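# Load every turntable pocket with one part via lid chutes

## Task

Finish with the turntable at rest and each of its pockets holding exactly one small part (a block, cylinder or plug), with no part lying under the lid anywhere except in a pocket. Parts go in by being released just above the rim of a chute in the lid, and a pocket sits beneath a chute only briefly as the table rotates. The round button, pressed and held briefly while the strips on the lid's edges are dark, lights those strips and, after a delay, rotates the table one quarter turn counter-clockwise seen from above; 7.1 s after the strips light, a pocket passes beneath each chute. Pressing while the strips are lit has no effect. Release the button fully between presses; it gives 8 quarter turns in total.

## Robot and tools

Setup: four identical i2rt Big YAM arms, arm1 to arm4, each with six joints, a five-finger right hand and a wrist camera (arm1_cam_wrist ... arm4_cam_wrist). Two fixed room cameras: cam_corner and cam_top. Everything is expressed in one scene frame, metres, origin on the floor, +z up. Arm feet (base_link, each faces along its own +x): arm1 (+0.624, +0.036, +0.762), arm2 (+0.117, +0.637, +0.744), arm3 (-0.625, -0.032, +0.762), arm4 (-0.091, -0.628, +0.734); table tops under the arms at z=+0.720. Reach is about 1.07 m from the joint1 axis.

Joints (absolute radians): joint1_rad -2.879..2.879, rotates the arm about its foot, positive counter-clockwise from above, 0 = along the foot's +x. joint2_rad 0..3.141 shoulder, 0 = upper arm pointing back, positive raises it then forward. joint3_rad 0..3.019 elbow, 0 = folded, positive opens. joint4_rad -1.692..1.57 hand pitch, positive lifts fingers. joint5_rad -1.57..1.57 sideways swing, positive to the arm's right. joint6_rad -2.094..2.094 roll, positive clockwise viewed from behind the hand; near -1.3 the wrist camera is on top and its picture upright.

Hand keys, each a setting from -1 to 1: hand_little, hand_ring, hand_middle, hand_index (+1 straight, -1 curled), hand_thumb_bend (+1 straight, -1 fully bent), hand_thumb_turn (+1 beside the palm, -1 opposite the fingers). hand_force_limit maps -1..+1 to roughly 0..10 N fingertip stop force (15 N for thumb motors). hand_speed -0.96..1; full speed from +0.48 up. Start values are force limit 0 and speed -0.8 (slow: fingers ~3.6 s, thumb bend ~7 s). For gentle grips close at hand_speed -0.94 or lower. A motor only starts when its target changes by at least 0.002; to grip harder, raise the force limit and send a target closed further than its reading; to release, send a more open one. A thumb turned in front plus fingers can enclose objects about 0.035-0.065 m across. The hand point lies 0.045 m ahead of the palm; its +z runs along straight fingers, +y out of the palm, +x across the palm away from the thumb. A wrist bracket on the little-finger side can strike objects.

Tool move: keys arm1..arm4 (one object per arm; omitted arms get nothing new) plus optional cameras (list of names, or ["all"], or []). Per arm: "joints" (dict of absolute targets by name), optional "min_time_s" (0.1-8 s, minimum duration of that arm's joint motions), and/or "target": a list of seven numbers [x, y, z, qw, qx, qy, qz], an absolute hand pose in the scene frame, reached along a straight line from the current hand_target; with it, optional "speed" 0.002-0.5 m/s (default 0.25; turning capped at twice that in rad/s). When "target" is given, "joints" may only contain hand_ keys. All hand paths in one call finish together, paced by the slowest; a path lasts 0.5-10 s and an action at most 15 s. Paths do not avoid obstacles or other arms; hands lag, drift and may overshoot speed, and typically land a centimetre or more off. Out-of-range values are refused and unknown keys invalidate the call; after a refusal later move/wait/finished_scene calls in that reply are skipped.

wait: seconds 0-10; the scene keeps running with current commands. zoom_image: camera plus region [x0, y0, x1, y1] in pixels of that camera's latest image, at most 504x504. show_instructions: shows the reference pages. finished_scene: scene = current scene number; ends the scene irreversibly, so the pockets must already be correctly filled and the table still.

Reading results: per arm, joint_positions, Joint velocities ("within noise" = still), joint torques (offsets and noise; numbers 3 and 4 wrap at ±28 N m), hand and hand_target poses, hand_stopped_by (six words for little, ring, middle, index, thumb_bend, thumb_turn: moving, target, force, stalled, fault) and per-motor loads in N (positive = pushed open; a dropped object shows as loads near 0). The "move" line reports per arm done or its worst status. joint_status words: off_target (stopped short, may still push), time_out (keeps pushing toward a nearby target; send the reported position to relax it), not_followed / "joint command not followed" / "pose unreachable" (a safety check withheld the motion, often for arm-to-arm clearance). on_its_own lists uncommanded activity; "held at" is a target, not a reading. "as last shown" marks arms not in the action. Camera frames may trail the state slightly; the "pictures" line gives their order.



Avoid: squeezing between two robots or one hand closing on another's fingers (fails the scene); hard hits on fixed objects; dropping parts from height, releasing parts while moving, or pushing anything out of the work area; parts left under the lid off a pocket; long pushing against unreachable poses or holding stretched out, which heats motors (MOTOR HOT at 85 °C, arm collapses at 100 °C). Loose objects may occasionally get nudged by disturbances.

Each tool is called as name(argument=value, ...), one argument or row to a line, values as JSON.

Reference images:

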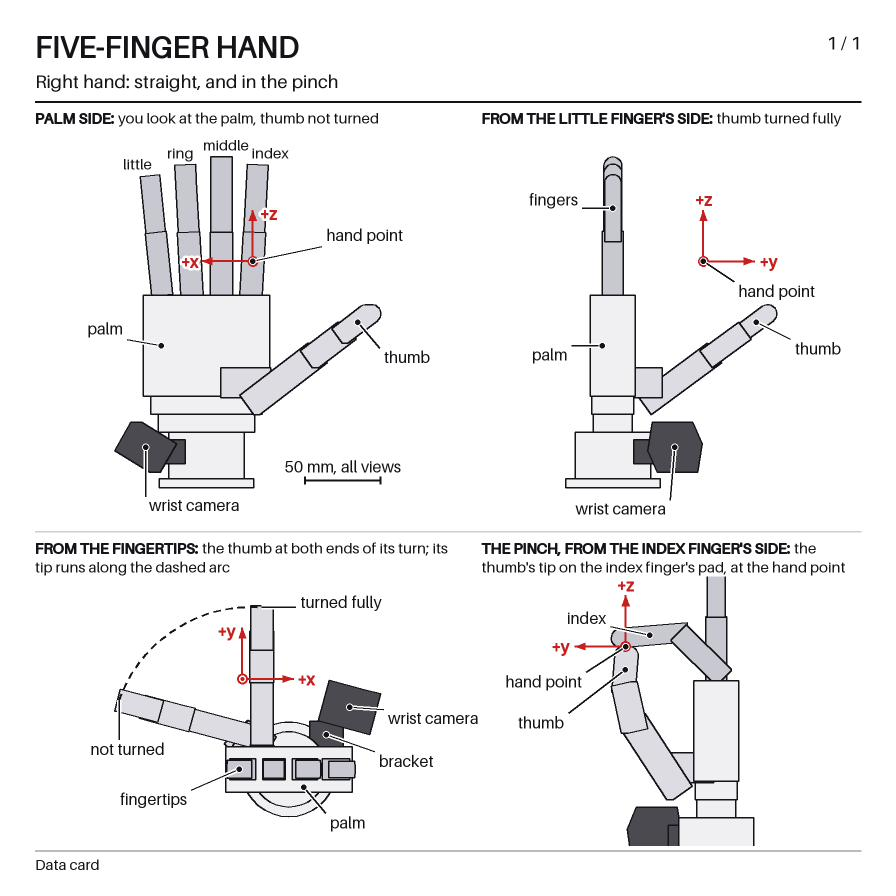

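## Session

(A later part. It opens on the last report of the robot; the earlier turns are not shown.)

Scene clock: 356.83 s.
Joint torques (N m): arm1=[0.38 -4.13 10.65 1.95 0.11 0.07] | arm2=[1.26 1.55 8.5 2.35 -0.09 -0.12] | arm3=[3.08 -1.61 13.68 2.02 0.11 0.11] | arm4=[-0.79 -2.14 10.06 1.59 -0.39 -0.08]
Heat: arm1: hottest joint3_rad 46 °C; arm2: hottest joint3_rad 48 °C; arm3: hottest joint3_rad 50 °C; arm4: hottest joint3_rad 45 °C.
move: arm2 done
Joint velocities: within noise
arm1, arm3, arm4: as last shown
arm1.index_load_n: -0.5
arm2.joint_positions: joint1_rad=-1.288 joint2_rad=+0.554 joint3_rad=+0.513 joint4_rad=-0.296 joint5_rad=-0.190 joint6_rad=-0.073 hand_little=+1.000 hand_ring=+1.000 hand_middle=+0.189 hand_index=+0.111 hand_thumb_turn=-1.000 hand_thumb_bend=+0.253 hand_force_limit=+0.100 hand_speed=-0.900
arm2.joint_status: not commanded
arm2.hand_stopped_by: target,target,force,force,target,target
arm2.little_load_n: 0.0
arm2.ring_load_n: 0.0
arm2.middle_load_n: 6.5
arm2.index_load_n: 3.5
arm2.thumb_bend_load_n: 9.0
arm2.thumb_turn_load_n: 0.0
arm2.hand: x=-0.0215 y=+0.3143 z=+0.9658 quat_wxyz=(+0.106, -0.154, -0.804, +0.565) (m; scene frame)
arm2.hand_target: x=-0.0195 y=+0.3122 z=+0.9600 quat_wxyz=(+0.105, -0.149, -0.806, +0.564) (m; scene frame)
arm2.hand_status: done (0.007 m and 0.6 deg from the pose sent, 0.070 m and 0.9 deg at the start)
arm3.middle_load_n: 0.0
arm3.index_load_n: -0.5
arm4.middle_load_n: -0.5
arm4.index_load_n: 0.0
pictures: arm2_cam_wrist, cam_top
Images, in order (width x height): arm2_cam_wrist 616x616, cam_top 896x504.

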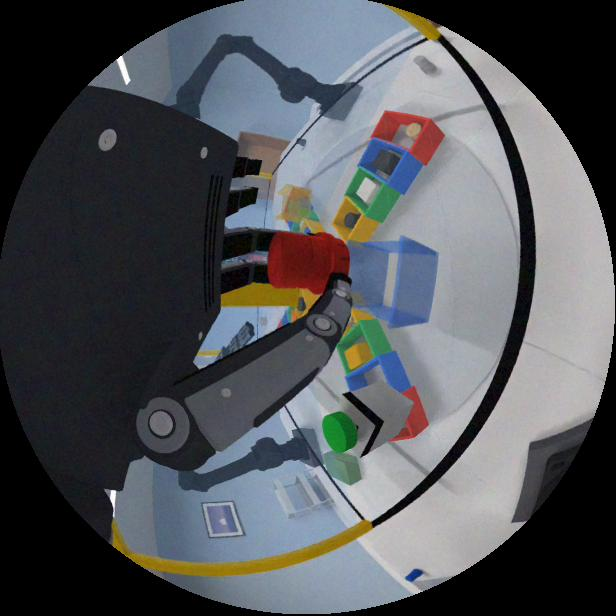

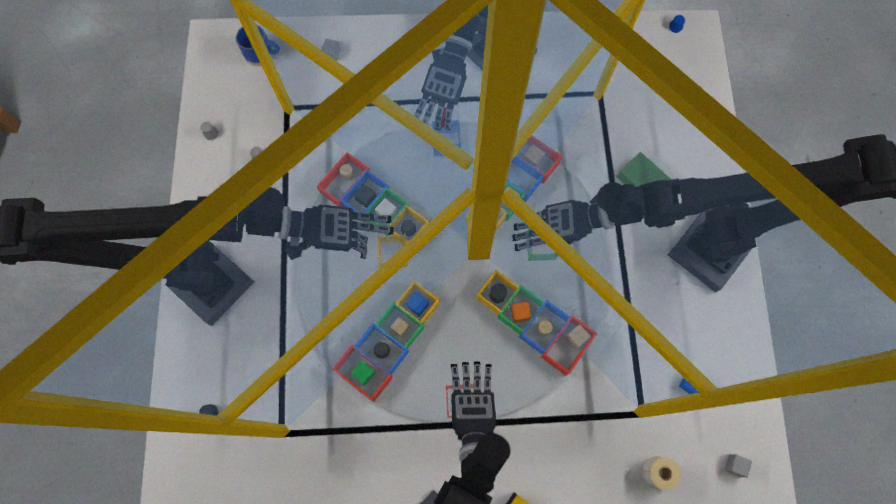

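move(
  arm2={"target": [-0.0135, 0.308, 0.923, 0.1045, -0.1493, -0.8055, 0.5640], "speed": 0.1},
  cameras=["cam_top", "arm2_cam_wrist"],
)

zoom_image(
  camera="cam_top",
  region=[410, 80, 490, 160],
)

zoom_image(
  camera="arm2_cam_wrist",
  region=[260, 160, 500, 400],
)

Scene clock: 358.47 s.
Joint torques (N m): arm1=[0.5 -4.31 10.66 1.92 0.09 0.08] | arm2=[1.32 1.67 8.39 2.4 -0.06 0.02] | arm3=[3.25 -1.49 13.6 2 0.11 0.11] | arm4=[-0.85 -2.14 10.06 1.61 -0.39 -0.08]
Heat: arm1: hottest joint3_rad 46 °C; arm2: hottest joint3_rad 47 °C; arm3: hottest joint3_rad 50 °C; arm4: hottest joint3_rad 45 °C.
move: arm2 done
Joint velocities: within noise
arm1, arm3, arm4: as last shown
arm1.ring_load_n: -0.5
arm2.joint_positions: joint1_rad=-1.252 joint2_rad=+0.576 joint3_rad=+0.421 joint4_rad=-0.180 joint5_rad=-0.156 joint6_rad=-0.073 hand_little=+1.000 hand_ring=+1.000 hand_middle=+0.189 hand_index=+0.111 hand_thumb_turn=-1.000 hand_thumb_bend=+0.253 hand_force_limit=+0.100 hand_speed=-0.900
arm2.joint_status: not commanded
arm2.hand_stopped_by: target,target,force,force,target,target
arm2.little_load_n: 0.0
arm2.ring_load_n: 0.0
arm2.middle_load_n: 6.5
arm2.index_load_n: 4.0
arm2.thumb_bend_load_n: 9.0
arm2.thumb_turn_load_n: 0.0
arm2.hand: x=-0.0166 y=+0.3101 z=+0.9286 quat_wxyz=(+0.109, -0.149, -0.804, +0.565) (m; scene frame)
arm2.hand_target: x=-0.0134 y=+0.3083 z=+0.9230 quat_wxyz=(+0.104, -0.149, -0.806, +0.564) (m; scene frame)
arm2.hand_status: done (0.007 m and 0.6 deg from the pose sent, 0.044 m and 0.6 deg at the start)
arm3.index_load_n: 0.0
arm4.middle_load_n: 0.0
pictures: arm2_cam_wrist, cam_top
Images, in order (width x height): arm2_cam_wrist 616x616, cam_top 896x504.

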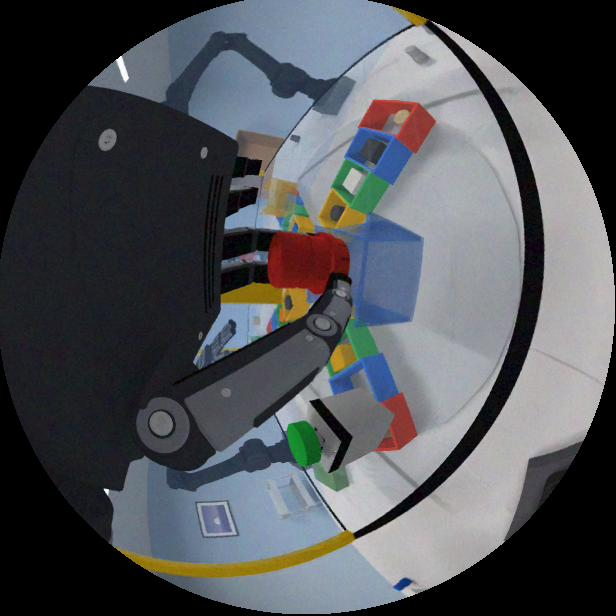

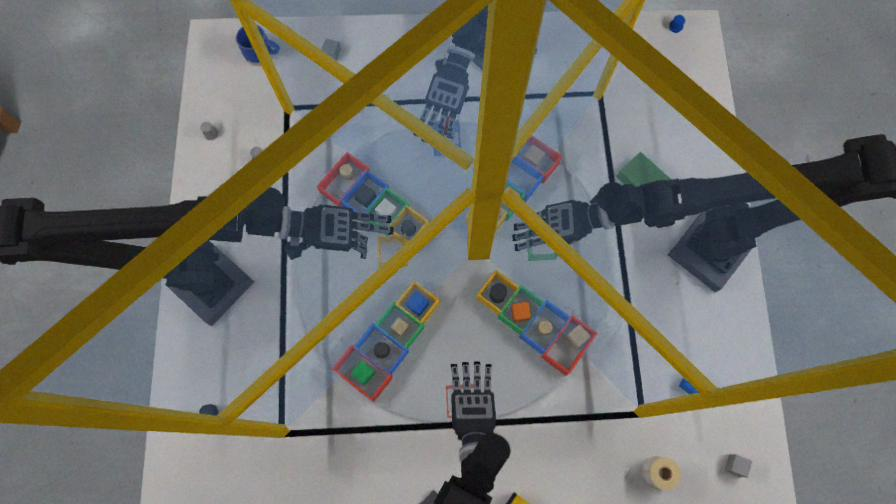

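Scaled by 6.300 from the camera's 896x504 image, which has a finer 1280x720 frame.

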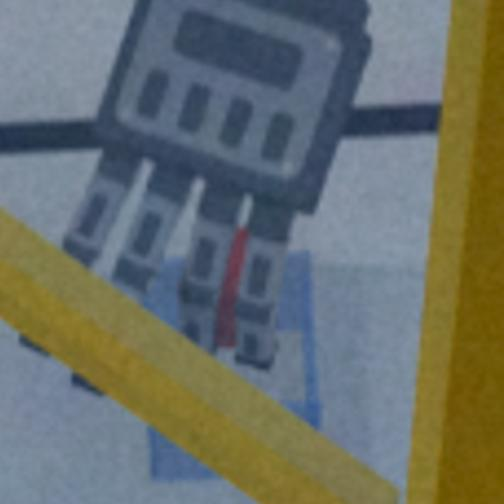

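Scaled by 2.100 from the camera's 616x616 image, which has a finer 880x880 frame.

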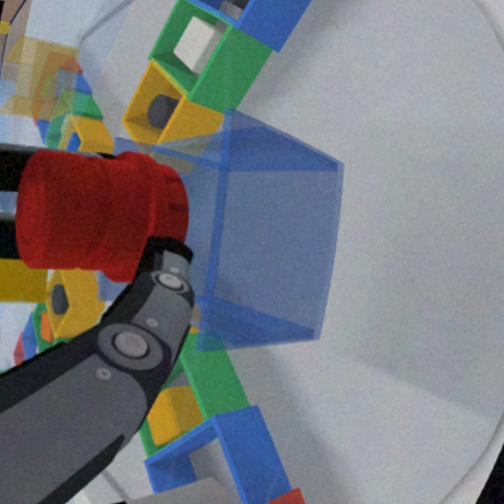

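move(
  arm2={"target": [0.0, 0.335, 1.05, 0.1045, -0.1493, -0.8055, 0.5640], "speed": 0.25},
)

move(
  arm2={"target": [0.13, 0.43, 1.08, 0, 0, -0.992, 0.124], "speed": 0.25},
)

move(
  arm2={"target": [0.155, 0.418, 0.990, 0, 0, -0.992, 0.124], "speed": 0.15},
  cameras=["arm2_cam_wrist"],
)

zoom_image(
  camera="arm2_cam_wrist",
  region=[180, 100, 430, 350],
)

Scene clock: 360.90 s.
Joint torques (N m): arm1=[0.26 -4.01 10.7 1.89 0.11 0.07] | arm2=[0.5 1.67 13.19 1.52 -0.29 -0.02] | arm3=[3.08 -1.79 13.59 1.96 0.11 0.09] | arm4=[-0.79 -2.14 10.06 1.61 -0.39 -0.08]
Heat: arm1: hottest joint3_rad 46 °C; arm2: hottest joint3_rad 48 °C; arm3: hottest joint3_rad 51 °C; arm4: hottest joint3_rad 45 °C.
move: arm2 off_target
Joint velocities: within noise
arm1, arm3, arm4: as last shown
arm2.joint_positions: joint1_rad=-1.251 joint2_rad=+0.475 joint3_rad=+0.668 joint4_rad=-0.574 joint5_rad=-0.157 joint6_rad=-0.072 hand_little=+1.000 hand_ring=+1.000 hand_middle=+0.190 hand_index=+0.111 hand_thumb_turn=-1.000 hand_thumb_bend=+0.253 hand_force_limit=+0.100 hand_speed=-0.900
arm2.joint_status: not commanded
arm2.hand_stopped_by: target,target,force,force,target,target
arm2.little_load_n: 0.5
arm2.ring_load_n: 0.0
arm2.middle_load_n: 6.5
arm2.index_load_n: 3.5
arm2.thumb_bend_load_n: 9.0
arm2.thumb_turn_load_n: 0.0
arm2.hand: x=+0.0003 y=+0.3385 z=+1.0213 quat_wxyz=(+0.102, -0.153, -0.817, +0.547) (m; scene frame)
arm2.hand_target: x=+0.0003 y=+0.3357 z=+1.0495 quat_wxyz=(+0.105, -0.149, -0.805, +0.564) (m; scene frame)
arm2.hand_status: off_target (0.029 m and 2.4 deg from the pose sent, 0.125 m and 0.6 deg at the start)
pictures: none

Scene clock: 363.77 s.
Joint torques (N m): arm1=[0.62 -4.19 10.7 1.94 0.1 0.07] | arm2=[1.26 -0.38 11.56 0.18 -0.07 0.08] | arm3=[3.37 -2.08 13.6 2.03 0.1 0.1] | arm4=[-0.85 -2.14 10.04 1.61 -0.39 -0.07]
Heat: arm1: hottest joint3_rad 46 °C; arm2: hottest joint3_rad 48 °C; arm3: hottest joint3_rad 51 °C; arm4: hottest joint3_rad 45 °C.
move: arm2 off_target
Joint velocities: within noise
arm1, arm3, arm4: as last shown
arm1.ring_load_n: 0.0
arm1.index_load_n: 0.0
arm2.joint_positions: joint1_rad=-0.765 joint2_rad=+0.886 joint3_rad=+1.235 joint4_rad=-1.687 joint5_rad=+0.000 joint6_rad=-0.060 hand_little=+1.000 hand_ring=+1.000 hand_middle=+0.190 hand_index=+0.111 hand_thumb_turn=-1.000 hand_thumb_bend=+0.253 hand_force_limit=+0.100 hand_speed=-0.900
arm2.joint_status: not commanded
arm2.hand_stopped_by: target,target,force,force,target,target
arm2.little_load_n: 0.0
arm2.ring_load_n: 0.0
arm2.middle_load_n: 6.5
arm2.index_load_n: 3.5
arm2.thumb_bend_load_n: 8.5
arm2.thumb_turn_load_n: 0.0
arm2.hand: x=+0.1279 y=+0.4367 z=+1.0642 quat_wxyz=(-0.001, +0.002, -0.994, +0.111) (m; scene frame)
arm2.hand_target: x=+0.1300 y=+0.4304 z=+1.0794 quat_wxyz=(+0.000, +0.000, -0.992, +0.126) (m; scene frame)
arm2.hand_status: off_target (0.017 m and 1.5 deg from the pose sent, 0.169 m and 57.1 deg at the start; a joint's target at an end of its range on 19 of 86 steps)
arm3.thumb_bend_load_n: 0.5
pictures: none

Scene clock: 365.23 s.
Joint torques (N m): arm1=[0.56 -4.07 10.66 1.95 0.09 0.08] | arm2=[1.32 -2.14 7.3 0.87 0.02 0.07] | arm3=[3.19 -1.61 13.63 2.03 0.1 0.09] | arm4=[-0.85 -2.14 10.04 1.61 -0.39 -0.08]
Heat: arm1: hottest joint3_rad 46 °C; arm2: hottest joint3_rad 48 °C; arm3: hottest joint3_rad 51 °C; arm4: hottest joint3_rad 45 °C.
move: arm2 done
Joint velocities: within noise
arm1, arm4: as last shown
arm2.joint_positions: joint1_rad=-0.656 joint2_rad=+0.878 joint3_rad=+1.036 joint4_rad=-1.479 joint5_rad=+0.027 joint6_rad=+0.045 hand_little=+1.000 hand_ring=+1.000 hand_middle=+0.190 hand_index=+0.111 hand_thumb_turn=-1.000 hand_thumb_bend=+0.253 hand_force_limit=+0.100 hand_speed=-0.900
arm2.joint_status: not commanded
arm2.hand_stopped_by: target,target,force,force,target,target
arm2.little_load_n: 0.0
arm2.ring_load_n: 0.0
arm2.middle_load_n: 6.5
arm2.index_load_n: 4.0
arm2.thumb_bend_load_n: 8.5
arm2.thumb_turn_load_n: 0.0
arm2.hand: x=+0.1524 y=+0.4168 z=+0.9924 quat_wxyz=(+0.000, +0.002, -0.993, +0.120) (m; scene frame)
arm2.hand_target: x=+0.1549 y=+0.4180 z=+0.9900 quat_wxyz=(+0.000, +0.000, -0.992, +0.124) (m; scene frame)
arm2.hand_status: done (0.004 m and 0.5 deg from the pose sent, 0.081 m and 1.5 deg at the start)
arm3.joint_positions: joint1_rad=-0.780 joint2_rad=+0.771 joint3_rad=+0.707 joint4_rad=-0.328 joint5_rad=+0.065 joint6_rad=+0.019 hand_little=+0.000 hand_ring=+0.000 hand_middle=+0.900 hand_index=+0.900 hand_thumb_turn=-1.000 hand_thumb_bend=+0.600 hand_force_limit=+0.000 hand_speed=+1.000
arm3.joint_status: not commanded
arm3.hand_stopped_by: target,target,target,target,target,target
arm3.little_load_n: 0.0
arm3.ring_load_n: 0.0
arm3.middle_load_n: 0.0
arm3.index_load_n: 0.0
arm3.thumb_bend_load_n: 0.0
arm3.thumb_turn_load_n: 0.0
arm3.hand: x=-0.2251 y=+0.0136 z=+1.0267 quat_wxyz=(-0.391, +0.586, -0.584, +0.402) (m; scene frame)
arm3.hand_target: x=-0.2207 y=+0.0197 z=+1.0499 quat_wxyz=(-0.406, +0.579, -0.579, +0.406) (m; scene frame)
arm3.hand_status: not commanded
pictures: arm2_cam_wrist
Images, in order (width x height): arm2_cam_wrist 616x616.

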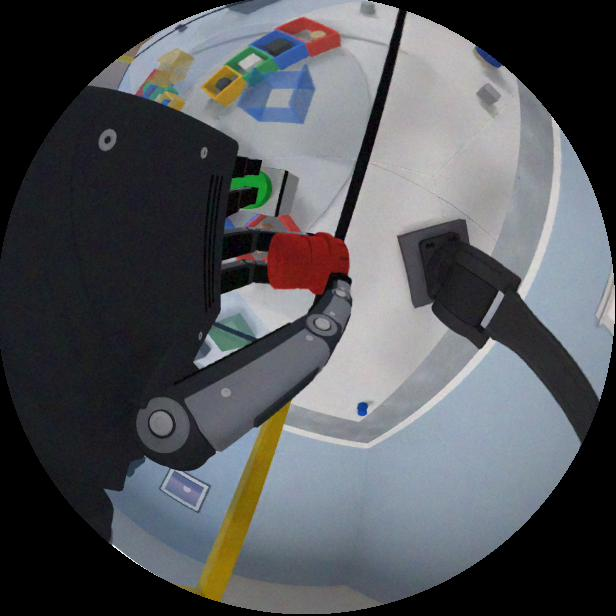

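Scaled by 2.016 from the camera's 616x616 image, which has a finer 880x880 frame.

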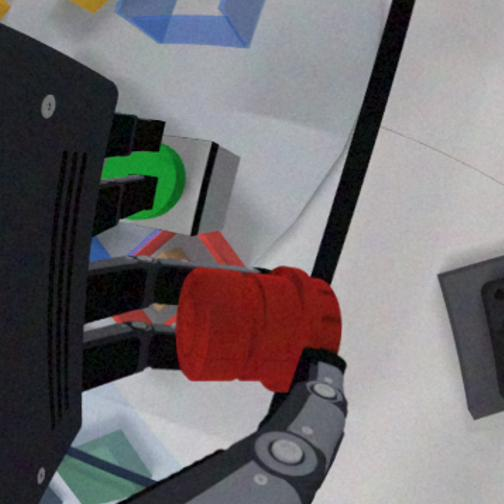

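move(
  arm2={"target": [0.155, 0.418, 0.965, 0, 0, -0.992, 0.124], "speed": 0.1},
)

move(
  arm2={"target": [0.155, 0.418, 0.948, 0, 0, -0.992, 0.124], "speed": 0.06},
  cameras=["cam_top"],
)

move(
  arm2={"target": [0.09, 0.40, 1.05, 0.1045, -0.1493, -0.8055, 0.5640], "speed": 0.4},
)

move(
  arm2={"target": [-0.0205, 0.312, 0.985, 0.1045, -0.1493, -0.8055, 0.5640], "speed": 0.3},
)

move(
  arm2={"target": [-0.0205, 0.308, 0.923, 0.1045, -0.1493, -0.8055, 0.5640], "speed": 0.12},
  cameras=["cam_top"],
)

zoom_image(
  camera="cam_top",
  region=[410, 80, 490, 160],
)

Scene clock: 366.83 s.
Joint torques (N m): arm1=[0.44 -4.13 10.62 1.95 0.1 0.07] | arm2=[1.26 -1.08 6.57 1.14 0 0.05] | arm3=[3.31 -1.79 13.61 1.98 0.11 0.11] | arm4=[-0.85 -2.14 10.06 1.62 -0.39 -0.08]
Heat: arm1: hottest joint3_rad 46 °C; arm2: hottest joint3_rad 48 °C; arm3: hottest joint3_rad 51 °C; arm4: hottest joint3_rad 45 °C.
move: arm2 done
Joint velocities: within noise
arm1.joint_positions: joint1_rad=-0.794 joint2_rad=+1.014 joint3_rad=+0.687 joint4_rad=-0.200 joint5_rad=+0.044 joint6_rad=+0.022 hand_little=+0.200 hand_ring=+0.900 hand_middle=+0.900 hand_index=+0.900 hand_thumb_turn=-1.000 hand_thumb_bend=+0.600 hand_force_limit=+0.000 hand_speed=+1.000
arm1.joint_status: not commanded
arm1.hand_stopped_by: target,target,target,target,target,target
arm1.little_load_n: 0.0
arm1.ring_load_n: 0.0
arm1.middle_load_n: -0.5
arm1.index_load_n: 0.0
arm1.thumb_bend_load_n: 0.0
arm1.thumb_turn_load_n: 0.0
arm1.hand: x=+0.1803 y=-0.0061 z=+0.9366 quat_wxyz=(+0.354, -0.615, -0.613, +0.347) (m; scene frame)
arm1.hand_target: x=+0.1772 y=-0.0120 z=+0.9380 quat_wxyz=(+0.353, -0.612, -0.612, +0.354) (m; scene frame)
arm1.hand_status: not commanded
arm2.joint_positions: joint1_rad=-0.656 joint2_rad=+0.857 joint3_rad=+0.976 joint4_rad=-1.423 joint5_rad=+0.027 joint6_rad=+0.045 hand_little=+1.000 hand_ring=+1.000 hand_middle=+0.190 hand_index=+0.111 hand_thumb_turn=-1.000 hand_thumb_bend=+0.253 hand_force_limit=+0.100 hand_speed=-0.900
arm2.joint_status: not commanded
arm2.hand_stopped_by: target,target,force,force,target,target
arm2.little_load_n: 0.0
arm2.ring_load_n: -0.5
arm2.middle_load_n: 6.5
arm2.index_load_n: 3.5
arm2.thumb_bend_load_n: 8.5
arm2.thumb_turn_load_n: -0.5
arm2.hand: x=+0.1526 y=+0.4174 z=+0.9739 quat_wxyz=(+0.000, +0.001, -0.992, +0.129) (m; scene frame)
arm2.hand_target: x=+0.1549 y=+0.4181 z=+0.9652 quat_wxyz=(+0.000, +0.000, -0.992, +0.124) (m; scene frame)
arm2.hand_status: done (0.009 m and 0.5 deg from the pose sent, 0.028 m and 0.5 deg at the start)
arm3: as last shown
arm3.middle_load_n: -0.5
arm4.joint_positions: joint1_rad=-1.297 joint2_rad=+0.530 joint3_rad=+0.538 joint4_rad=-0.610 joint5_rad=-0.458 joint6_rad=-0.276 hand_little=+1.000 hand_ring=+1.000 hand_middle=+0.900 hand_index=+0.900 hand_thumb_turn=-1.000 hand_thumb_bend=+0.600 hand_force_limit=+0.000 hand_speed=+1.000
arm4.joint_status: not commanded
arm4.hand_stopped_by: target,target,target,target,target,target
arm4.little_load_n: 0.0
arm4.ring_load_n: 0.0
arm4.middle_load_n: 0.0
arm4.index_load_n: 0.0
arm4.thumb_bend_load_n: 0.0
arm4.thumb_turn_load_n: 0.0
arm4.hand: x=-0.0359 y=-0.3423 z=+0.9259 quat_wxyz=(-0.496, +0.868, -0.005, -0.007) (m; scene frame)
arm4.hand_target: x=-0.0330 y=-0.3430 z=+0.9298 quat_wxyz=(-0.500, +0.866, +0.000, +0.000) (m; scene frame)
arm4.hand_status: not commanded
pictures: none

Scene clock: 367.83 s.
Joint torques (N m): arm1=[0.62 -4.01 10.65 1.92 0.1 0.09] | arm2=[1.03 0.85 5.63 1.48 -0.02 0.05] | arm3=[3.14 -1.85 13.6 1.98 0.11 0.11] | arm4=[-0.85 -2.14 10.06 1.61 -0.39 -0.07]
Heat: arm1: hottest joint3_rad 46 °C; arm2: hottest joint3_rad 48 °C; arm3: hottest joint3_rad 51 °C; arm4: hottest joint3_rad 45 °C.
move: arm2 off_target
Joint velocities: within noise
arm1, arm3, arm4: as last shown
arm1.middle_load_n: 0.0
arm2.joint_positions: joint1_rad=-0.656 joint2_rad=+0.835 joint3_rad=+0.944 joint4_rad=-1.389 joint5_rad=+0.027 joint6_rad=+0.045 hand_little=+1.000 hand_ring=+1.000 hand_middle=+0.190 hand_index=+0.111 hand_thumb_turn=-1.000 hand_thumb_bend=+0.253 hand_force_limit=+0.100 hand_speed=-0.900
arm2.joint_status: not commanded
arm2.hand_stopped_by: target,target,force,force,target,target
arm2.little_load_n: 0.0
arm2.ring_load_n: -1.5
arm2.middle_load_n: 6.5
arm2.index_load_n: 3.5
arm2.thumb_bend_load_n: 8.5
arm2.thumb_turn_load_n: 0.0
arm2.hand: x=+0.1527 y=+0.4177 z=+0.9659 quat_wxyz=(-0.001, +0.001, -0.990, +0.140) (m; scene frame)
arm2.hand_target: x=+0.1548 y=+0.4188 z=+0.9487 quat_wxyz=(+0.000, +0.000, -0.992, +0.124) (m; scene frame)
arm2.hand_status: off_target (0.018 m and 1.9 deg from the pose sent, 0.026 m and 0.5 deg at the start)
arm3.middle_load_n: 0.0
arm3.index_load_n: -0.5
pictures: cam_top
Images, in order (width x height): cam_top 896x504.

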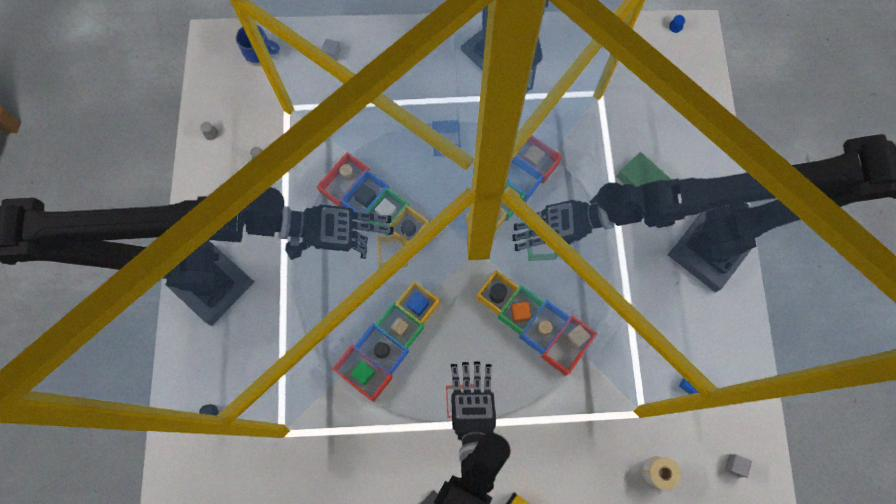

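Scene clock: 370.10 s.
Joint torques (N m): arm1=[0.5 -4.01 10.62 1.94 0.1 0.09] | arm2=[1.14 3.96 7.58 2.26 0.16 0.07] | arm3=[3.14 -1.79 13.71 2 0.11 0.1] | arm4=[-0.79 -2.14 10.06 1.61 -0.39 -0.08]
Heat: arm1: hottest joint3_rad 46 °C; arm2: hottest joint3_rad 48 °C; arm3: hottest joint3_rad 51 °C; arm4: hottest joint3_rad 45 °C.
move: arm2 done
Joint velocities: within noise
arm1, arm3, arm4: as last shown
arm1.little_load_n: 0.5
arm2.joint_positions: joint1_rad=-0.592 joint2_rad=+0.221 joint3_rad=+0.715 joint4_rad=-0.887 joint5_rad=+0.465 joint6_rad=+0.154 hand_little=+1.000 hand_ring=+1.000 hand_middle=+0.190 hand_index=+0.111 hand_thumb_turn=-1.000 hand_thumb_bend=+0.253 hand_force_limit=+0.100 hand_speed=-0.900
arm2.joint_status: not commanded
arm2.hand_stopped_by: target,target,force,force,target,target
arm2.little_load_n: 0.0
arm2.ring_load_n: 0.0
arm2.middle_load_n: 6.5
arm2.index_load_n: 3.5
arm2.thumb_bend_load_n: 8.5
arm2.thumb_turn_load_n: 0.0
arm2.hand: x=+0.0873 y=+0.4011 z=+1.0499 quat_wxyz=(+0.112, -0.146, -0.810, +0.557) (m; scene frame)
arm2.hand_target: x=+0.0899 y=+0.4001 z=+1.0499 quat_wxyz=(+0.104, -0.149, -0.806, +0.564) (m; scene frame)
arm2.hand_status: done (0.003 m and 1.4 deg from the pose sent, 0.106 m and 57.6 deg at the start)
arm3.index_load_n: 0.0
pictures: none

Scene clock: 371.63 s.
Joint torques (N m): arm1=[0.44 -4.13 10.71 1.85 0.11 0.08] | arm2=[-0.32 1.44 9.48 2.3 -0.31 -0.21] | arm3=[3.14 -1.79 13.65 2.02 0.1 0.1] | arm4=[-0.85 -2.14 10.04 1.61 -0.39 -0.07]
Heat: arm1: hottest joint3_rad 46 °C; arm2: hottest joint3_rad 48 °C; arm3: hottest joint3_rad 51 °C; arm4: hottest joint3_rad 45 °C.
move: arm2 done
Joint velocities: within noise
arm1, arm3, arm4: as last shown
arm1.little_load_n: 0.0
arm1.ring_load_n: -0.5
arm2.joint_positions: joint1_rad=-1.272 joint2_rad=+0.552 joint3_rad=+0.566 joint4_rad=-0.363 joint5_rad=-0.187 joint6_rad=-0.065 hand_little=+1.000 hand_ring=+1.000 hand_middle=+0.190 hand_index=+0.111 hand_thumb_turn=-1.000 hand_thumb_bend=+0.253 hand_force_limit=+0.100 hand_speed=-0.900
arm2.joint_status: not commanded
arm2.hand_stopped_by: target,target,force,force,target,target
arm2.little_load_n: 0.0
arm2.ring_load_n: 0.0
arm2.middle_load_n: 6.5
arm2.index_load_n: 3.5
arm2.thumb_bend_load_n: 9.0
arm2.thumb_turn_load_n: 0.0
arm2.hand: x=-0.0157 y=+0.3135 z=+0.9842 quat_wxyz=(+0.099, -0.152, -0.807, +0.562) (m; scene frame)
arm2.hand_target: x=-0.0204 y=+0.3121 z=+0.9850 quat_wxyz=(+0.105, -0.149, -0.805, +0.564) (m; scene frame)
arm2.hand_status: done (0.005 m and 0.8 deg from the pose sent, 0.154 m and 1.3 deg at the start)
arm4.little_load_n: -0.5
pictures: none

Scene clock: 372.93 s.
Joint torques (N m): arm1=[0.62 -4.01 10.66 1.88 0.09 0.07] | arm2=[0.32 1.49 8.35 2.4 -0.1 -0.18] | arm3=[3.02 -1.55 13.68 2.06 0.11 0.11] | arm4=[-0.85 -2.14 10.06 1.61 -0.39 -0.07]
Heat: arm1: hottest joint3_rad 46 °C; arm2: hottest joint3_rad 48 °C; arm3: hottest joint3_rad 51 °C; arm4: hottest joint3_rad 45 °C.
move: arm2 done
Joint velocities: within noise
arm1, arm3, arm4: as last shown
arm1.ring_load_n: 0.0
arm2.joint_positions: joint1_rad=-1.272 joint2_rad=+0.592 joint3_rad=+0.426 joint4_rad=-0.170 joint5_rad=-0.185 joint6_rad=-0.065 hand_little=+1.000 hand_ring=+1.000 hand_middle=+0.190 hand_index=+0.111 hand_thumb_turn=-1.000 hand_thumb_bend=+0.253 hand_force_limit=+0.100 hand_speed=-0.900
arm2.joint_status: not commanded
arm2.hand_stopped_by: target,target,force,force,target,target
arm2.little_load_n: 0.0
arm2.ring_load_n: 0.0
arm2.middle_load_n: 6.5
arm2.index_load_n: 3.5
arm2.thumb_bend_load_n: 8.5
arm2.thumb_turn_load_n: 0.0
arm2.hand: x=-0.0192 y=+0.3081 z=+0.9291 quat_wxyz=(+0.101, -0.152, -0.804, +0.566) (m; scene frame)
arm2.hand_target: x=-0.0203 y=+0.3082 z=+0.9229 quat_wxyz=(+0.104, -0.149, -0.806, +0.564) (m; scene frame)
arm2.hand_status: done (0.006 m and 0.6 deg from the pose sent, 0.062 m and 0.8 deg at the start)
arm4.little_load_n: 0.0
arm4.ring_load_n: -0.5
arm4.index_load_n: -0.5
pictures: cam_top
Images, in order (width x height): cam_top 896x504.

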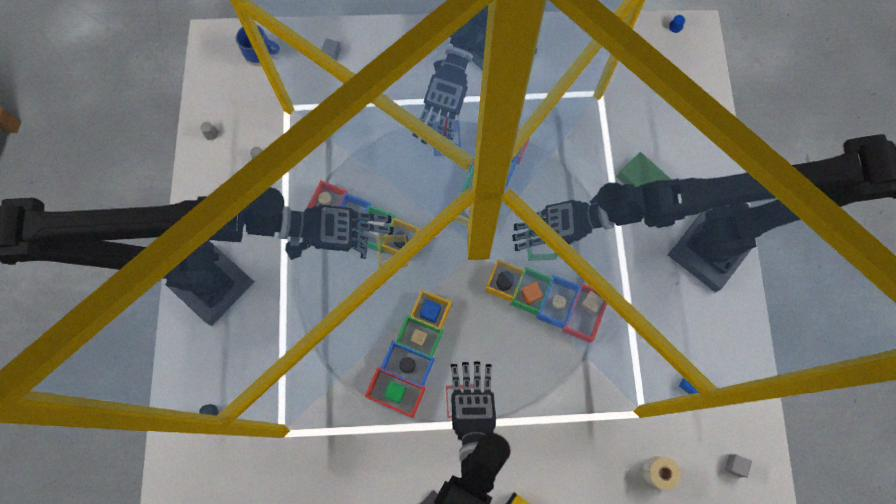

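Scaled by 6.300 from the camera's 896x504 image, which has a finer 1280x720 frame.

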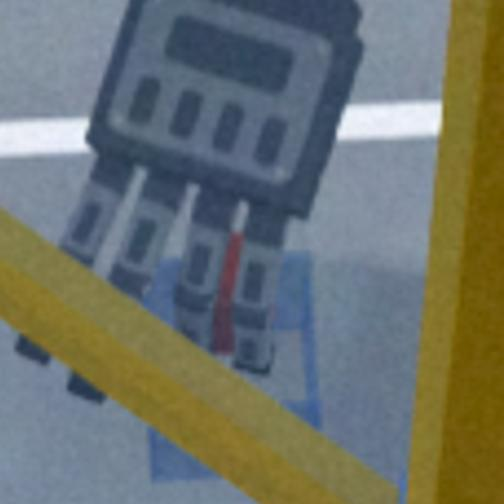

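wait(
  seconds=1.05,
)

move(
  arm2={"joints": {"hand_index": 0.9, "hand_middle": 0.9, "hand_thumb_bend": 0.6, "hand_speed": 1}},
  cameras=["cam_top", "arm2_cam_wrist"],
)

Scene clock: 374.23 s.
Joint torques (N m): arm1=[0.5 -4.01 10.69 1.87 0.09 0.09] | arm2=[0.38 1.32 8.35 2.41 -0.09 -0.18] | arm3=[3.31 -1.73 13.64 2.02 0.09 0.1] | arm4=[-0.85 -2.14 10.04 1.61 -0.39 -0.08]
Heat: arm1: hottest joint3_rad 46 °C; arm2: hottest joint3_rad 48 °C; arm3: hottest joint3_rad 51 °C; arm4: hottest joint3_rad 45 °C.
Joint velocities: within noise
arm1.joint_positions: joint1_rad=-0.794 joint2_rad=+1.014 joint3_rad=+0.687 joint4_rad=-0.200 joint5_rad=+0.044 joint6_rad=+0.022 hand_little=+0.200 hand_ring=+0.900 hand_middle=+0.900 hand_index=+0.900 hand_thumb_turn=-1.000 hand_thumb_bend=+0.600 hand_force_limit=+0.000 hand_speed=+1.000
arm1.joint_status: not commanded
arm1.hand_stopped_by: target,target,target,target,target,target
arm1.little_load_n: -0.5
arm1.ring_load_n: 0.0
arm1.middle_load_n: -0.5
arm1.index_load_n: 0.0
arm1.thumb_bend_load_n: 0.0
arm1.thumb_turn_load_n: 0.0
arm1.hand: x=+0.1803 y=-0.0061 z=+0.9366 quat_wxyz=(+0.354, -0.615, -0.613, +0.347) (m; scene frame)
arm1.hand_target: x=+0.1772 y=-0.0120 z=+0.9380 quat_wxyz=(+0.353, -0.612, -0.612, +0.354) (m; scene frame)
arm1.hand_status: not commanded
arm2.joint_positions: joint1_rad=-1.272 joint2_rad=+0.592 joint3_rad=+0.426 joint4_rad=-0.169 joint5_rad=-0.185 joint6_rad=-0.065 hand_little=+1.000 hand_ring=+1.000 hand_middle=+0.190 hand_index=+0.111 hand_thumb_turn=-1.000 hand_thumb_bend=+0.253 hand_force_limit=+0.100 hand_speed=-0.900
arm2.joint_status: not commanded
arm2.hand_stopped_by: target,target,force,force,target,target
arm2.little_load_n: -0.5
arm2.ring_load_n: 0.0
arm2.middle_load_n: 6.5
arm2.index_load_n: 3.5
arm2.thumb_bend_load_n: 8.5
arm2.thumb_turn_load_n: 0.0
arm2.hand: x=-0.0193 y=+0.3081 z=+0.9292 quat_wxyz=(+0.101, -0.152, -0.804, +0.566) (m; scene frame)
arm2.hand_target: x=-0.0204 y=+0.3082 z=+0.9230 quat_wxyz=(+0.104, -0.149, -0.806, +0.564) (m; scene frame)
arm2.hand_status: done (0.006 m and 0.6 deg from the pose sent, 0.062 m and 0.8 deg at the start)
arm3.joint_positions: joint1_rad=-0.780 joint2_rad=+0.771 joint3_rad=+0.707 joint4_rad=-0.328 joint5_rad=+0.065 joint6_rad=+0.019 hand_little=+0.000 hand_ring=+0.000 hand_middle=+0.900 hand_index=+0.900 hand_thumb_turn=-1.000 hand_thumb_bend=+0.600 hand_force_limit=+0.000 hand_speed=+1.000
arm3.joint_status: not commanded
arm3.hand_stopped_by: target,target,target,target,target,target
arm3.little_load_n: 0.0
arm3.ring_load_n: 0.0
arm3.middle_load_n: 0.0
arm3.index_load_n: 0.0
arm3.thumb_bend_load_n: 0.0
arm3.thumb_turn_load_n: 0.0
arm3.hand: x=-0.2251 y=+0.0136 z=+1.0267 quat_wxyz=(-0.391, +0.586, -0.584, +0.402) (m; scene frame)
arm3.hand_target: x=-0.2207 y=+0.0197 z=+1.0499 quat_wxyz=(-0.406, +0.579, -0.579, +0.406) (m; scene frame)
arm3.hand_status: not commanded
arm4.joint_positions: joint1_rad=-1.297 joint2_rad=+0.530 joint3_rad=+0.538 joint4_rad=-0.610 joint5_rad=-0.458 joint6_rad=-0.276 hand_little=+1.000 hand_ring=+1.000 hand_middle=+0.900 hand_index=+0.900 hand_thumb_turn=-1.000 hand_thumb_bend=+0.600 hand_force_limit=+0.000 hand_speed=+1.000
arm4.joint_status: not commanded
arm4.hand_stopped_by: target,target,target,target,target,target
arm4.little_load_n: 0.0
arm4.ring_load_n: 0.0
arm4.middle_load_n: -0.5
arm4.index_load_n: 0.0
arm4.thumb_bend_load_n: 0.0
arm4.thumb_turn_load_n: 0.0
arm4.hand: x=-0.0359 y=-0.3423 z=+0.9259 quat_wxyz=(-0.496, +0.868, -0.005, -0.007) (m; scene frame)
arm4.hand_target: x=-0.0330 y=-0.3430 z=+0.9298 quat_wxyz=(-0.500, +0.866, +0.000, +0.000) (m; scene frame)
arm4.hand_status: not commanded
wait: 1.07 s; at rest by 0.03 s
pictures: none

Scene clock: 374.90 s.
Joint torques (N m): arm1=[0.44 -4.01 10.62 1.94 0.1 0.09] | arm2=[0.32 1.38 8.49 1.99 -0.1 -0.16] | arm3=[3.31 -1.67 13.61 1.94 0.11 0.1] | arm4=[-0.85 -2.14 10.06 1.61 -0.39 -0.08]
Heat: arm1: hottest joint3_rad 46 °C; arm2: hottest joint3_rad 48 °C; arm3: hottest joint3_rad 51 °C; arm4: hottest joint3_rad 45 °C.
move: arm2 done
Joint velocities: within noise
arm1, arm3, arm4: as last shown
arm1.little_load_n: 0.0
arm1.thumb_turn_load_n: -0.5
arm2.joint_positions: joint1_rad=-1.272 joint2_rad=+0.592 joint3_rad=+0.425 joint4_rad=-0.160 joint5_rad=-0.184 joint6_rad=-0.065 hand_little=+1.000 hand_ring=+1.000 hand_middle=+0.900 hand_index=+0.900 hand_thumb_turn=-1.000 hand_thumb_bend=+0.600 hand_force_limit=+0.100 hand_speed=+1.000
arm2.joint_status: all done
arm2.hand_stopped_by: target,target,target,target,target,target
arm2.little_load_n: 0.0
arm2.ring_load_n: 0.0
arm2.middle_load_n: 0.0
arm2.index_load_n: 0.0
arm2.thumb_bend_load_n: 0.0
arm2.thumb_turn_load_n: 0.0
arm2.hand: x=-0.0201 y=+0.3070 z=+0.9311 quat_wxyz=(+0.103, -0.151, -0.801, +0.570) (m; scene frame)
arm2.hand_target: x=-0.0203 y=+0.3082 z=+0.9230 quat_wxyz=(+0.104, -0.149, -0.806, +0.564) (m; scene frame)
arm2.hand_status: not commanded
arm4.middle_load_n: 0.0
pictures: arm2_cam_wrist, cam_top
Images, in order (width x height): arm2_cam_wrist 616x616, cam_top 896x504.

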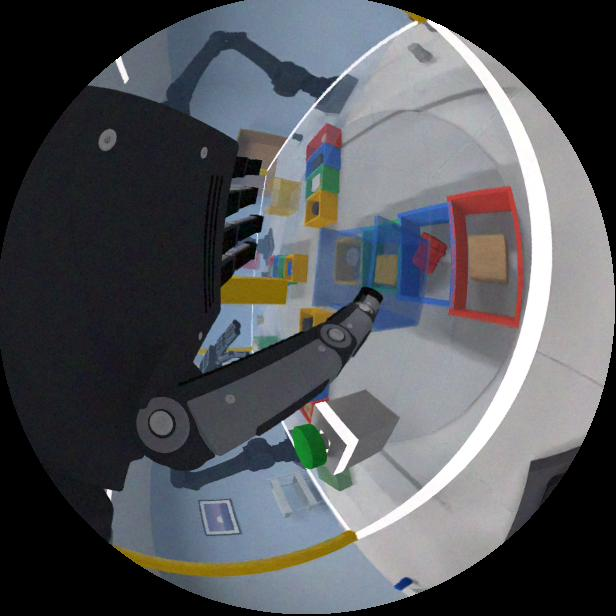

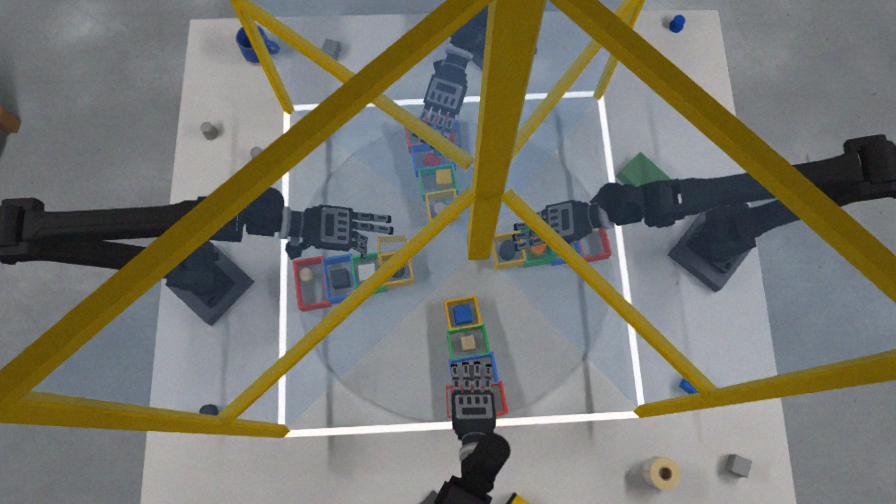

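wait(
  seconds=3.6,
  cameras=["all"],
)

zoom_image(
  camera="cam_top",
  region=[310, 130, 610, 430],
)

zoom_image(
  camera="arm2_cam_wrist",
  region=[300, 80, 500, 280],
)

zoom_image(
  camera="cam_corner",
  region=[340, 200, 560, 330],
)

Scene clock: 378.80 s.
Joint torques (N m): arm1=[0.32 -4.25 10.67 1.88 0.1 0.08] | arm2=[0.26 1.49 8.44 2.06 -0.09 -0.17] | arm3=[3.25 -1.67 13.57 2 0.11 0.09] | arm4=[-0.85 -2.14 10.06 1.61 -0.39 -0.08]
Heat: arm1: hottest joint3_rad 46 °C; arm2: hottest joint3_rad 48 °C; arm3: hottest joint3_rad 51 °C; arm4: hottest joint3_rad 45 °C.
Joint velocities: within noise
arm1.joint_positions: joint1_rad=-0.794 joint2_rad=+1.014 joint3_rad=+0.687 joint4_rad=-0.200 joint5_rad=+0.044 joint6_rad=+0.022 hand_little=+0.200 hand_ring=+0.900 hand_middle=+0.900 hand_index=+0.900 hand_thumb_turn=-1.000 hand_thumb_bend=+0.600 hand_force_limit=+0.000 hand_speed=+1.000
arm1.joint_status: not commanded
arm1.hand_stopped_by: target,target,target,target,target,target
arm1.little_load_n: 0.0
arm1.ring_load_n: 0.0
arm1.middle_load_n: 0.0
arm1.index_load_n: 0.0
arm1.thumb_bend_load_n: 0.0
arm1.thumb_turn_load_n: -0.5
arm1.hand: x=+0.1803 y=-0.0061 z=+0.9366 quat_wxyz=(+0.354, -0.615, -0.613, +0.347) (m; scene frame)
arm1.hand_target: x=+0.1772 y=-0.0120 z=+0.9380 quat_wxyz=(+0.353, -0.612, -0.612, +0.354) (m; scene frame)
arm1.hand_status: not commanded
arm2.joint_positions: joint1_rad=-1.272 joint2_rad=+0.592 joint3_rad=+0.425 joint4_rad=-0.160 joint5_rad=-0.184 joint6_rad=-0.065 hand_little=+1.000 hand_ring=+1.000 hand_middle=+0.900 hand_index=+0.900 hand_thumb_turn=-1.000 hand_thumb_bend=+0.600 hand_force_limit=+0.100 hand_speed=+1.000
arm2.joint_status: all done
arm2.hand_stopped_by: target,target,target,target,target,target
arm2.little_load_n: 0.0
arm2.ring_load_n: 0.0
arm2.middle_load_n: 0.0
arm2.index_load_n: 0.0
arm2.thumb_bend_load_n: 0.0
arm2.thumb_turn_load_n: 0.0
arm2.hand: x=-0.0201 y=+0.3070 z=+0.9311 quat_wxyz=(+0.103, -0.151, -0.801, +0.570) (m; scene frame)
arm2.hand_target: x=-0.0203 y=+0.3082 z=+0.9230 quat_wxyz=(+0.104, -0.149, -0.806, +0.564) (m; scene frame)
arm2.hand_status: not commanded
arm3.joint_positions: joint1_rad=-0.780 joint2_rad=+0.771 joint3_rad=+0.707 joint4_rad=-0.328 joint5_rad=+0.065 joint6_rad=+0.019 hand_little=+0.000 hand_ring=+0.000 hand_middle=+0.900 hand_index=+0.900 hand_thumb_turn=-1.000 hand_thumb_bend=+0.600 hand_force_limit=+0.000 hand_speed=+1.000
arm3.joint_status: not commanded
arm3.hand_stopped_by: target,target,target,target,target,target
arm3.little_load_n: 0.0
arm3.ring_load_n: 0.0
arm3.middle_load_n: -0.5
arm3.index_load_n: 0.0
arm3.thumb_bend_load_n: 0.0
arm3.thumb_turn_load_n: 0.0
arm3.hand: x=-0.2251 y=+0.0136 z=+1.0267 quat_wxyz=(-0.391, +0.586, -0.584, +0.402) (m; scene frame)
arm3.hand_target: x=-0.2207 y=+0.0197 z=+1.0499 quat_wxyz=(-0.406, +0.579, -0.579, +0.406) (m; scene frame)
arm3.hand_status: not commanded
arm4.joint_positions: joint1_rad=-1.297 joint2_rad=+0.530 joint3_rad=+0.538 joint4_rad=-0.610 joint5_rad=-0.458 joint6_rad=-0.276 hand_little=+1.000 hand_ring=+1.000 hand_middle=+0.900 hand_index=+0.900 hand_thumb_turn=-1.000 hand_thumb_bend=+0.600 hand_force_limit=+0.000 hand_speed=+1.000
arm4.joint_status: not commanded
arm4.hand_stopped_by: target,target,target,target,target,target
arm4.little_load_n: 0.0
arm4.ring_load_n: 0.0
arm4.middle_load_n: 0.0
arm4.index_load_n: 0.0
arm4.thumb_bend_load_n: 0.0
arm4.thumb_turn_load_n: 0.0
arm4.hand: x=-0.0359 y=-0.3423 z=+0.9259 quat_wxyz=(-0.496, +0.868, -0.005, -0.007) (m; scene frame)
arm4.hand_target: x=-0.0330 y=-0.3430 z=+0.9298 quat_wxyz=(-0.500, +0.866, +0.000, +0.000) (m; scene frame)
arm4.hand_status: not commanded
wait: 3.60 s; at rest from the start
pictures: arm1_cam_wrist, arm2_cam_wrist, arm3_cam_wrist, arm4_cam_wrist, cam_corner, cam_top
Images, in order (width x height): arm1_cam_wrist 616x616, arm2_cam_wrist 616x616, arm3_cam_wrist 616x616, arm4_cam_wrist 616x616, cam_corner 896x504, cam_top 896x504.

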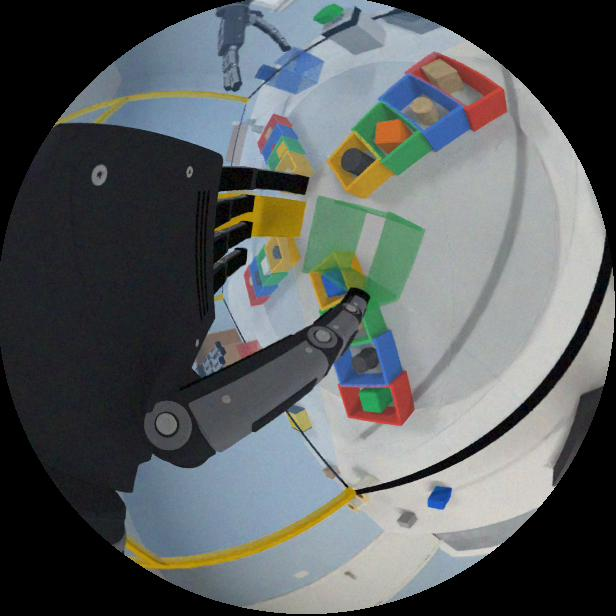

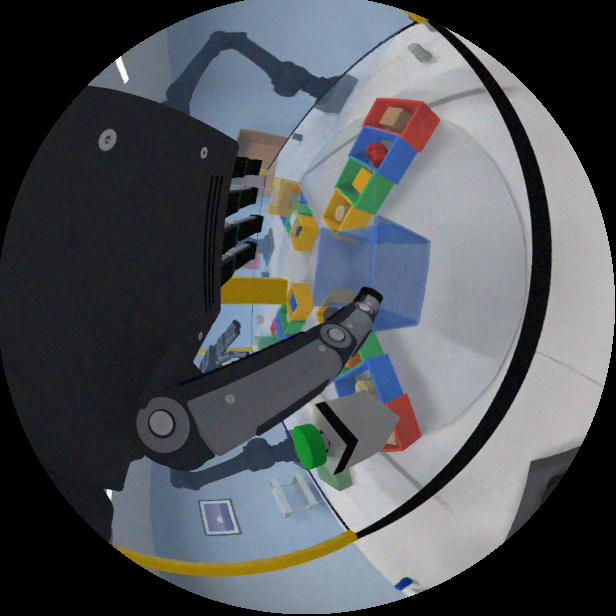

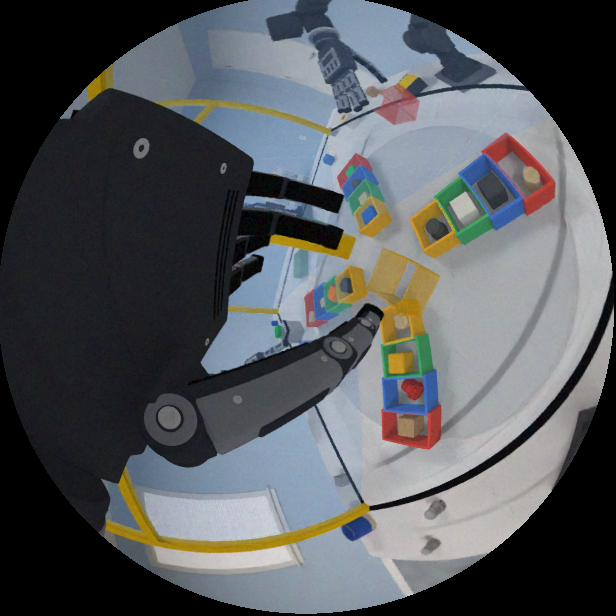

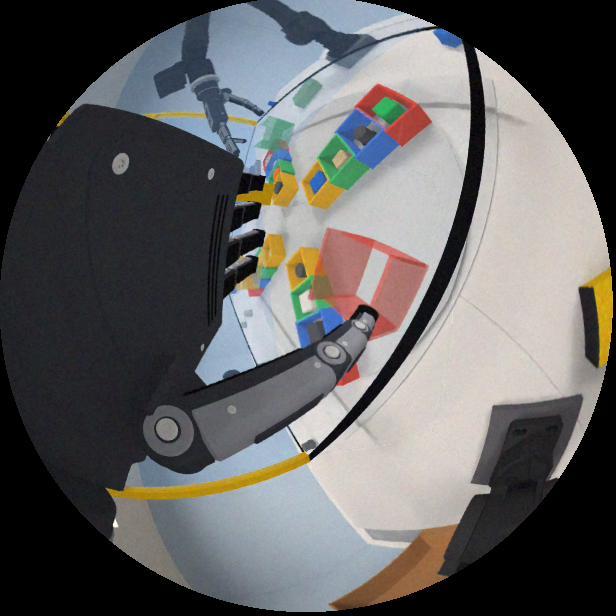

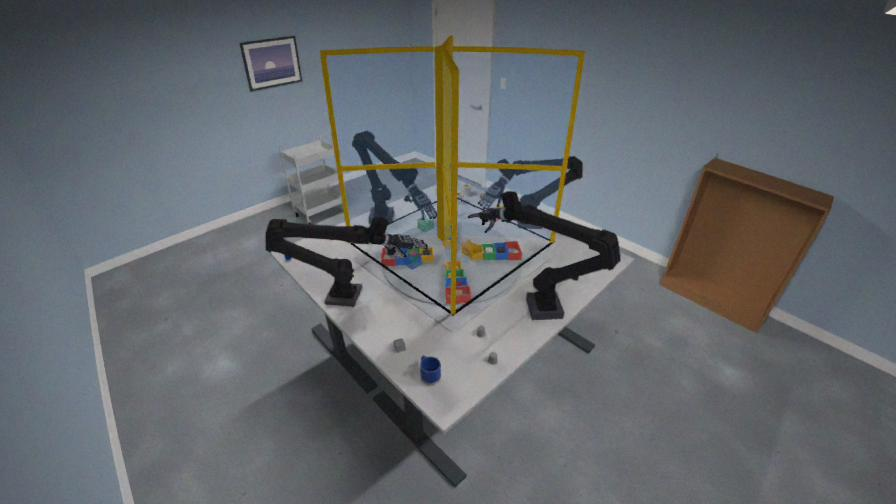

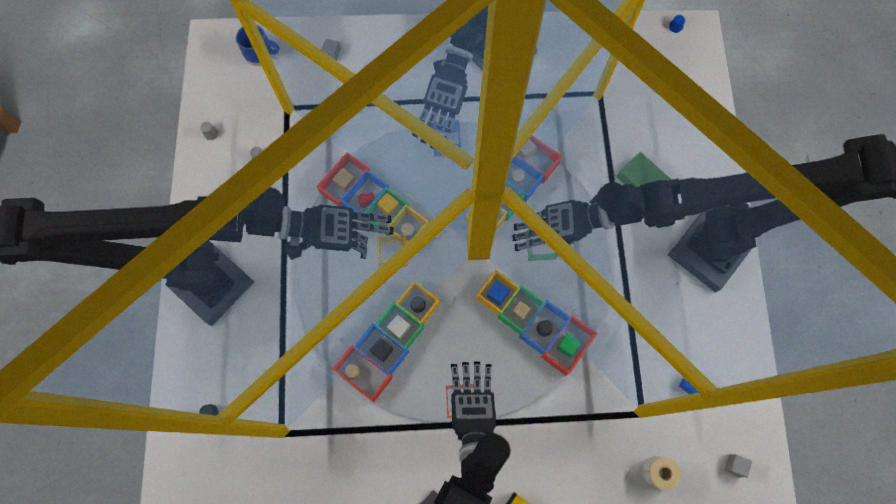

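Scaled by 1.680 from the camera's 896x504 image, which has a finer 1280x720 frame.

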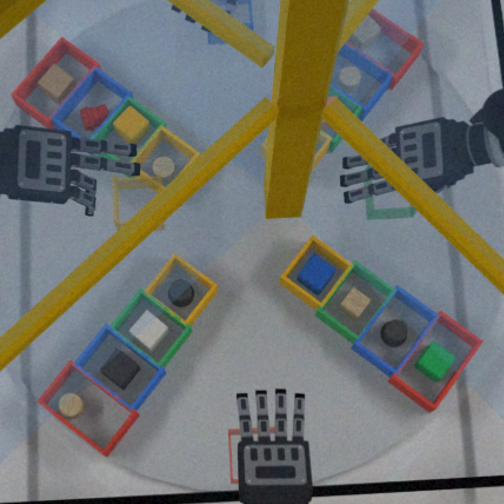

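Scaled by 2.520 from the camera's 616x616 image, which has a finer 880x880 frame.

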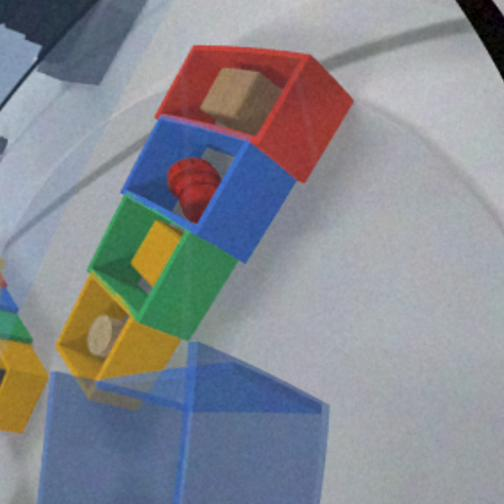

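Scaled by 2.291 from the camera's 896x504 image, which has a finer 1280x720 frame.

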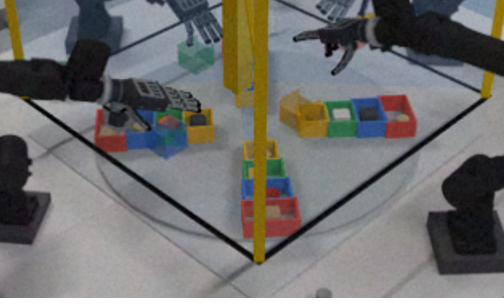

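finished_scene(
  scene=1,
)

The scene is finished: the task was done.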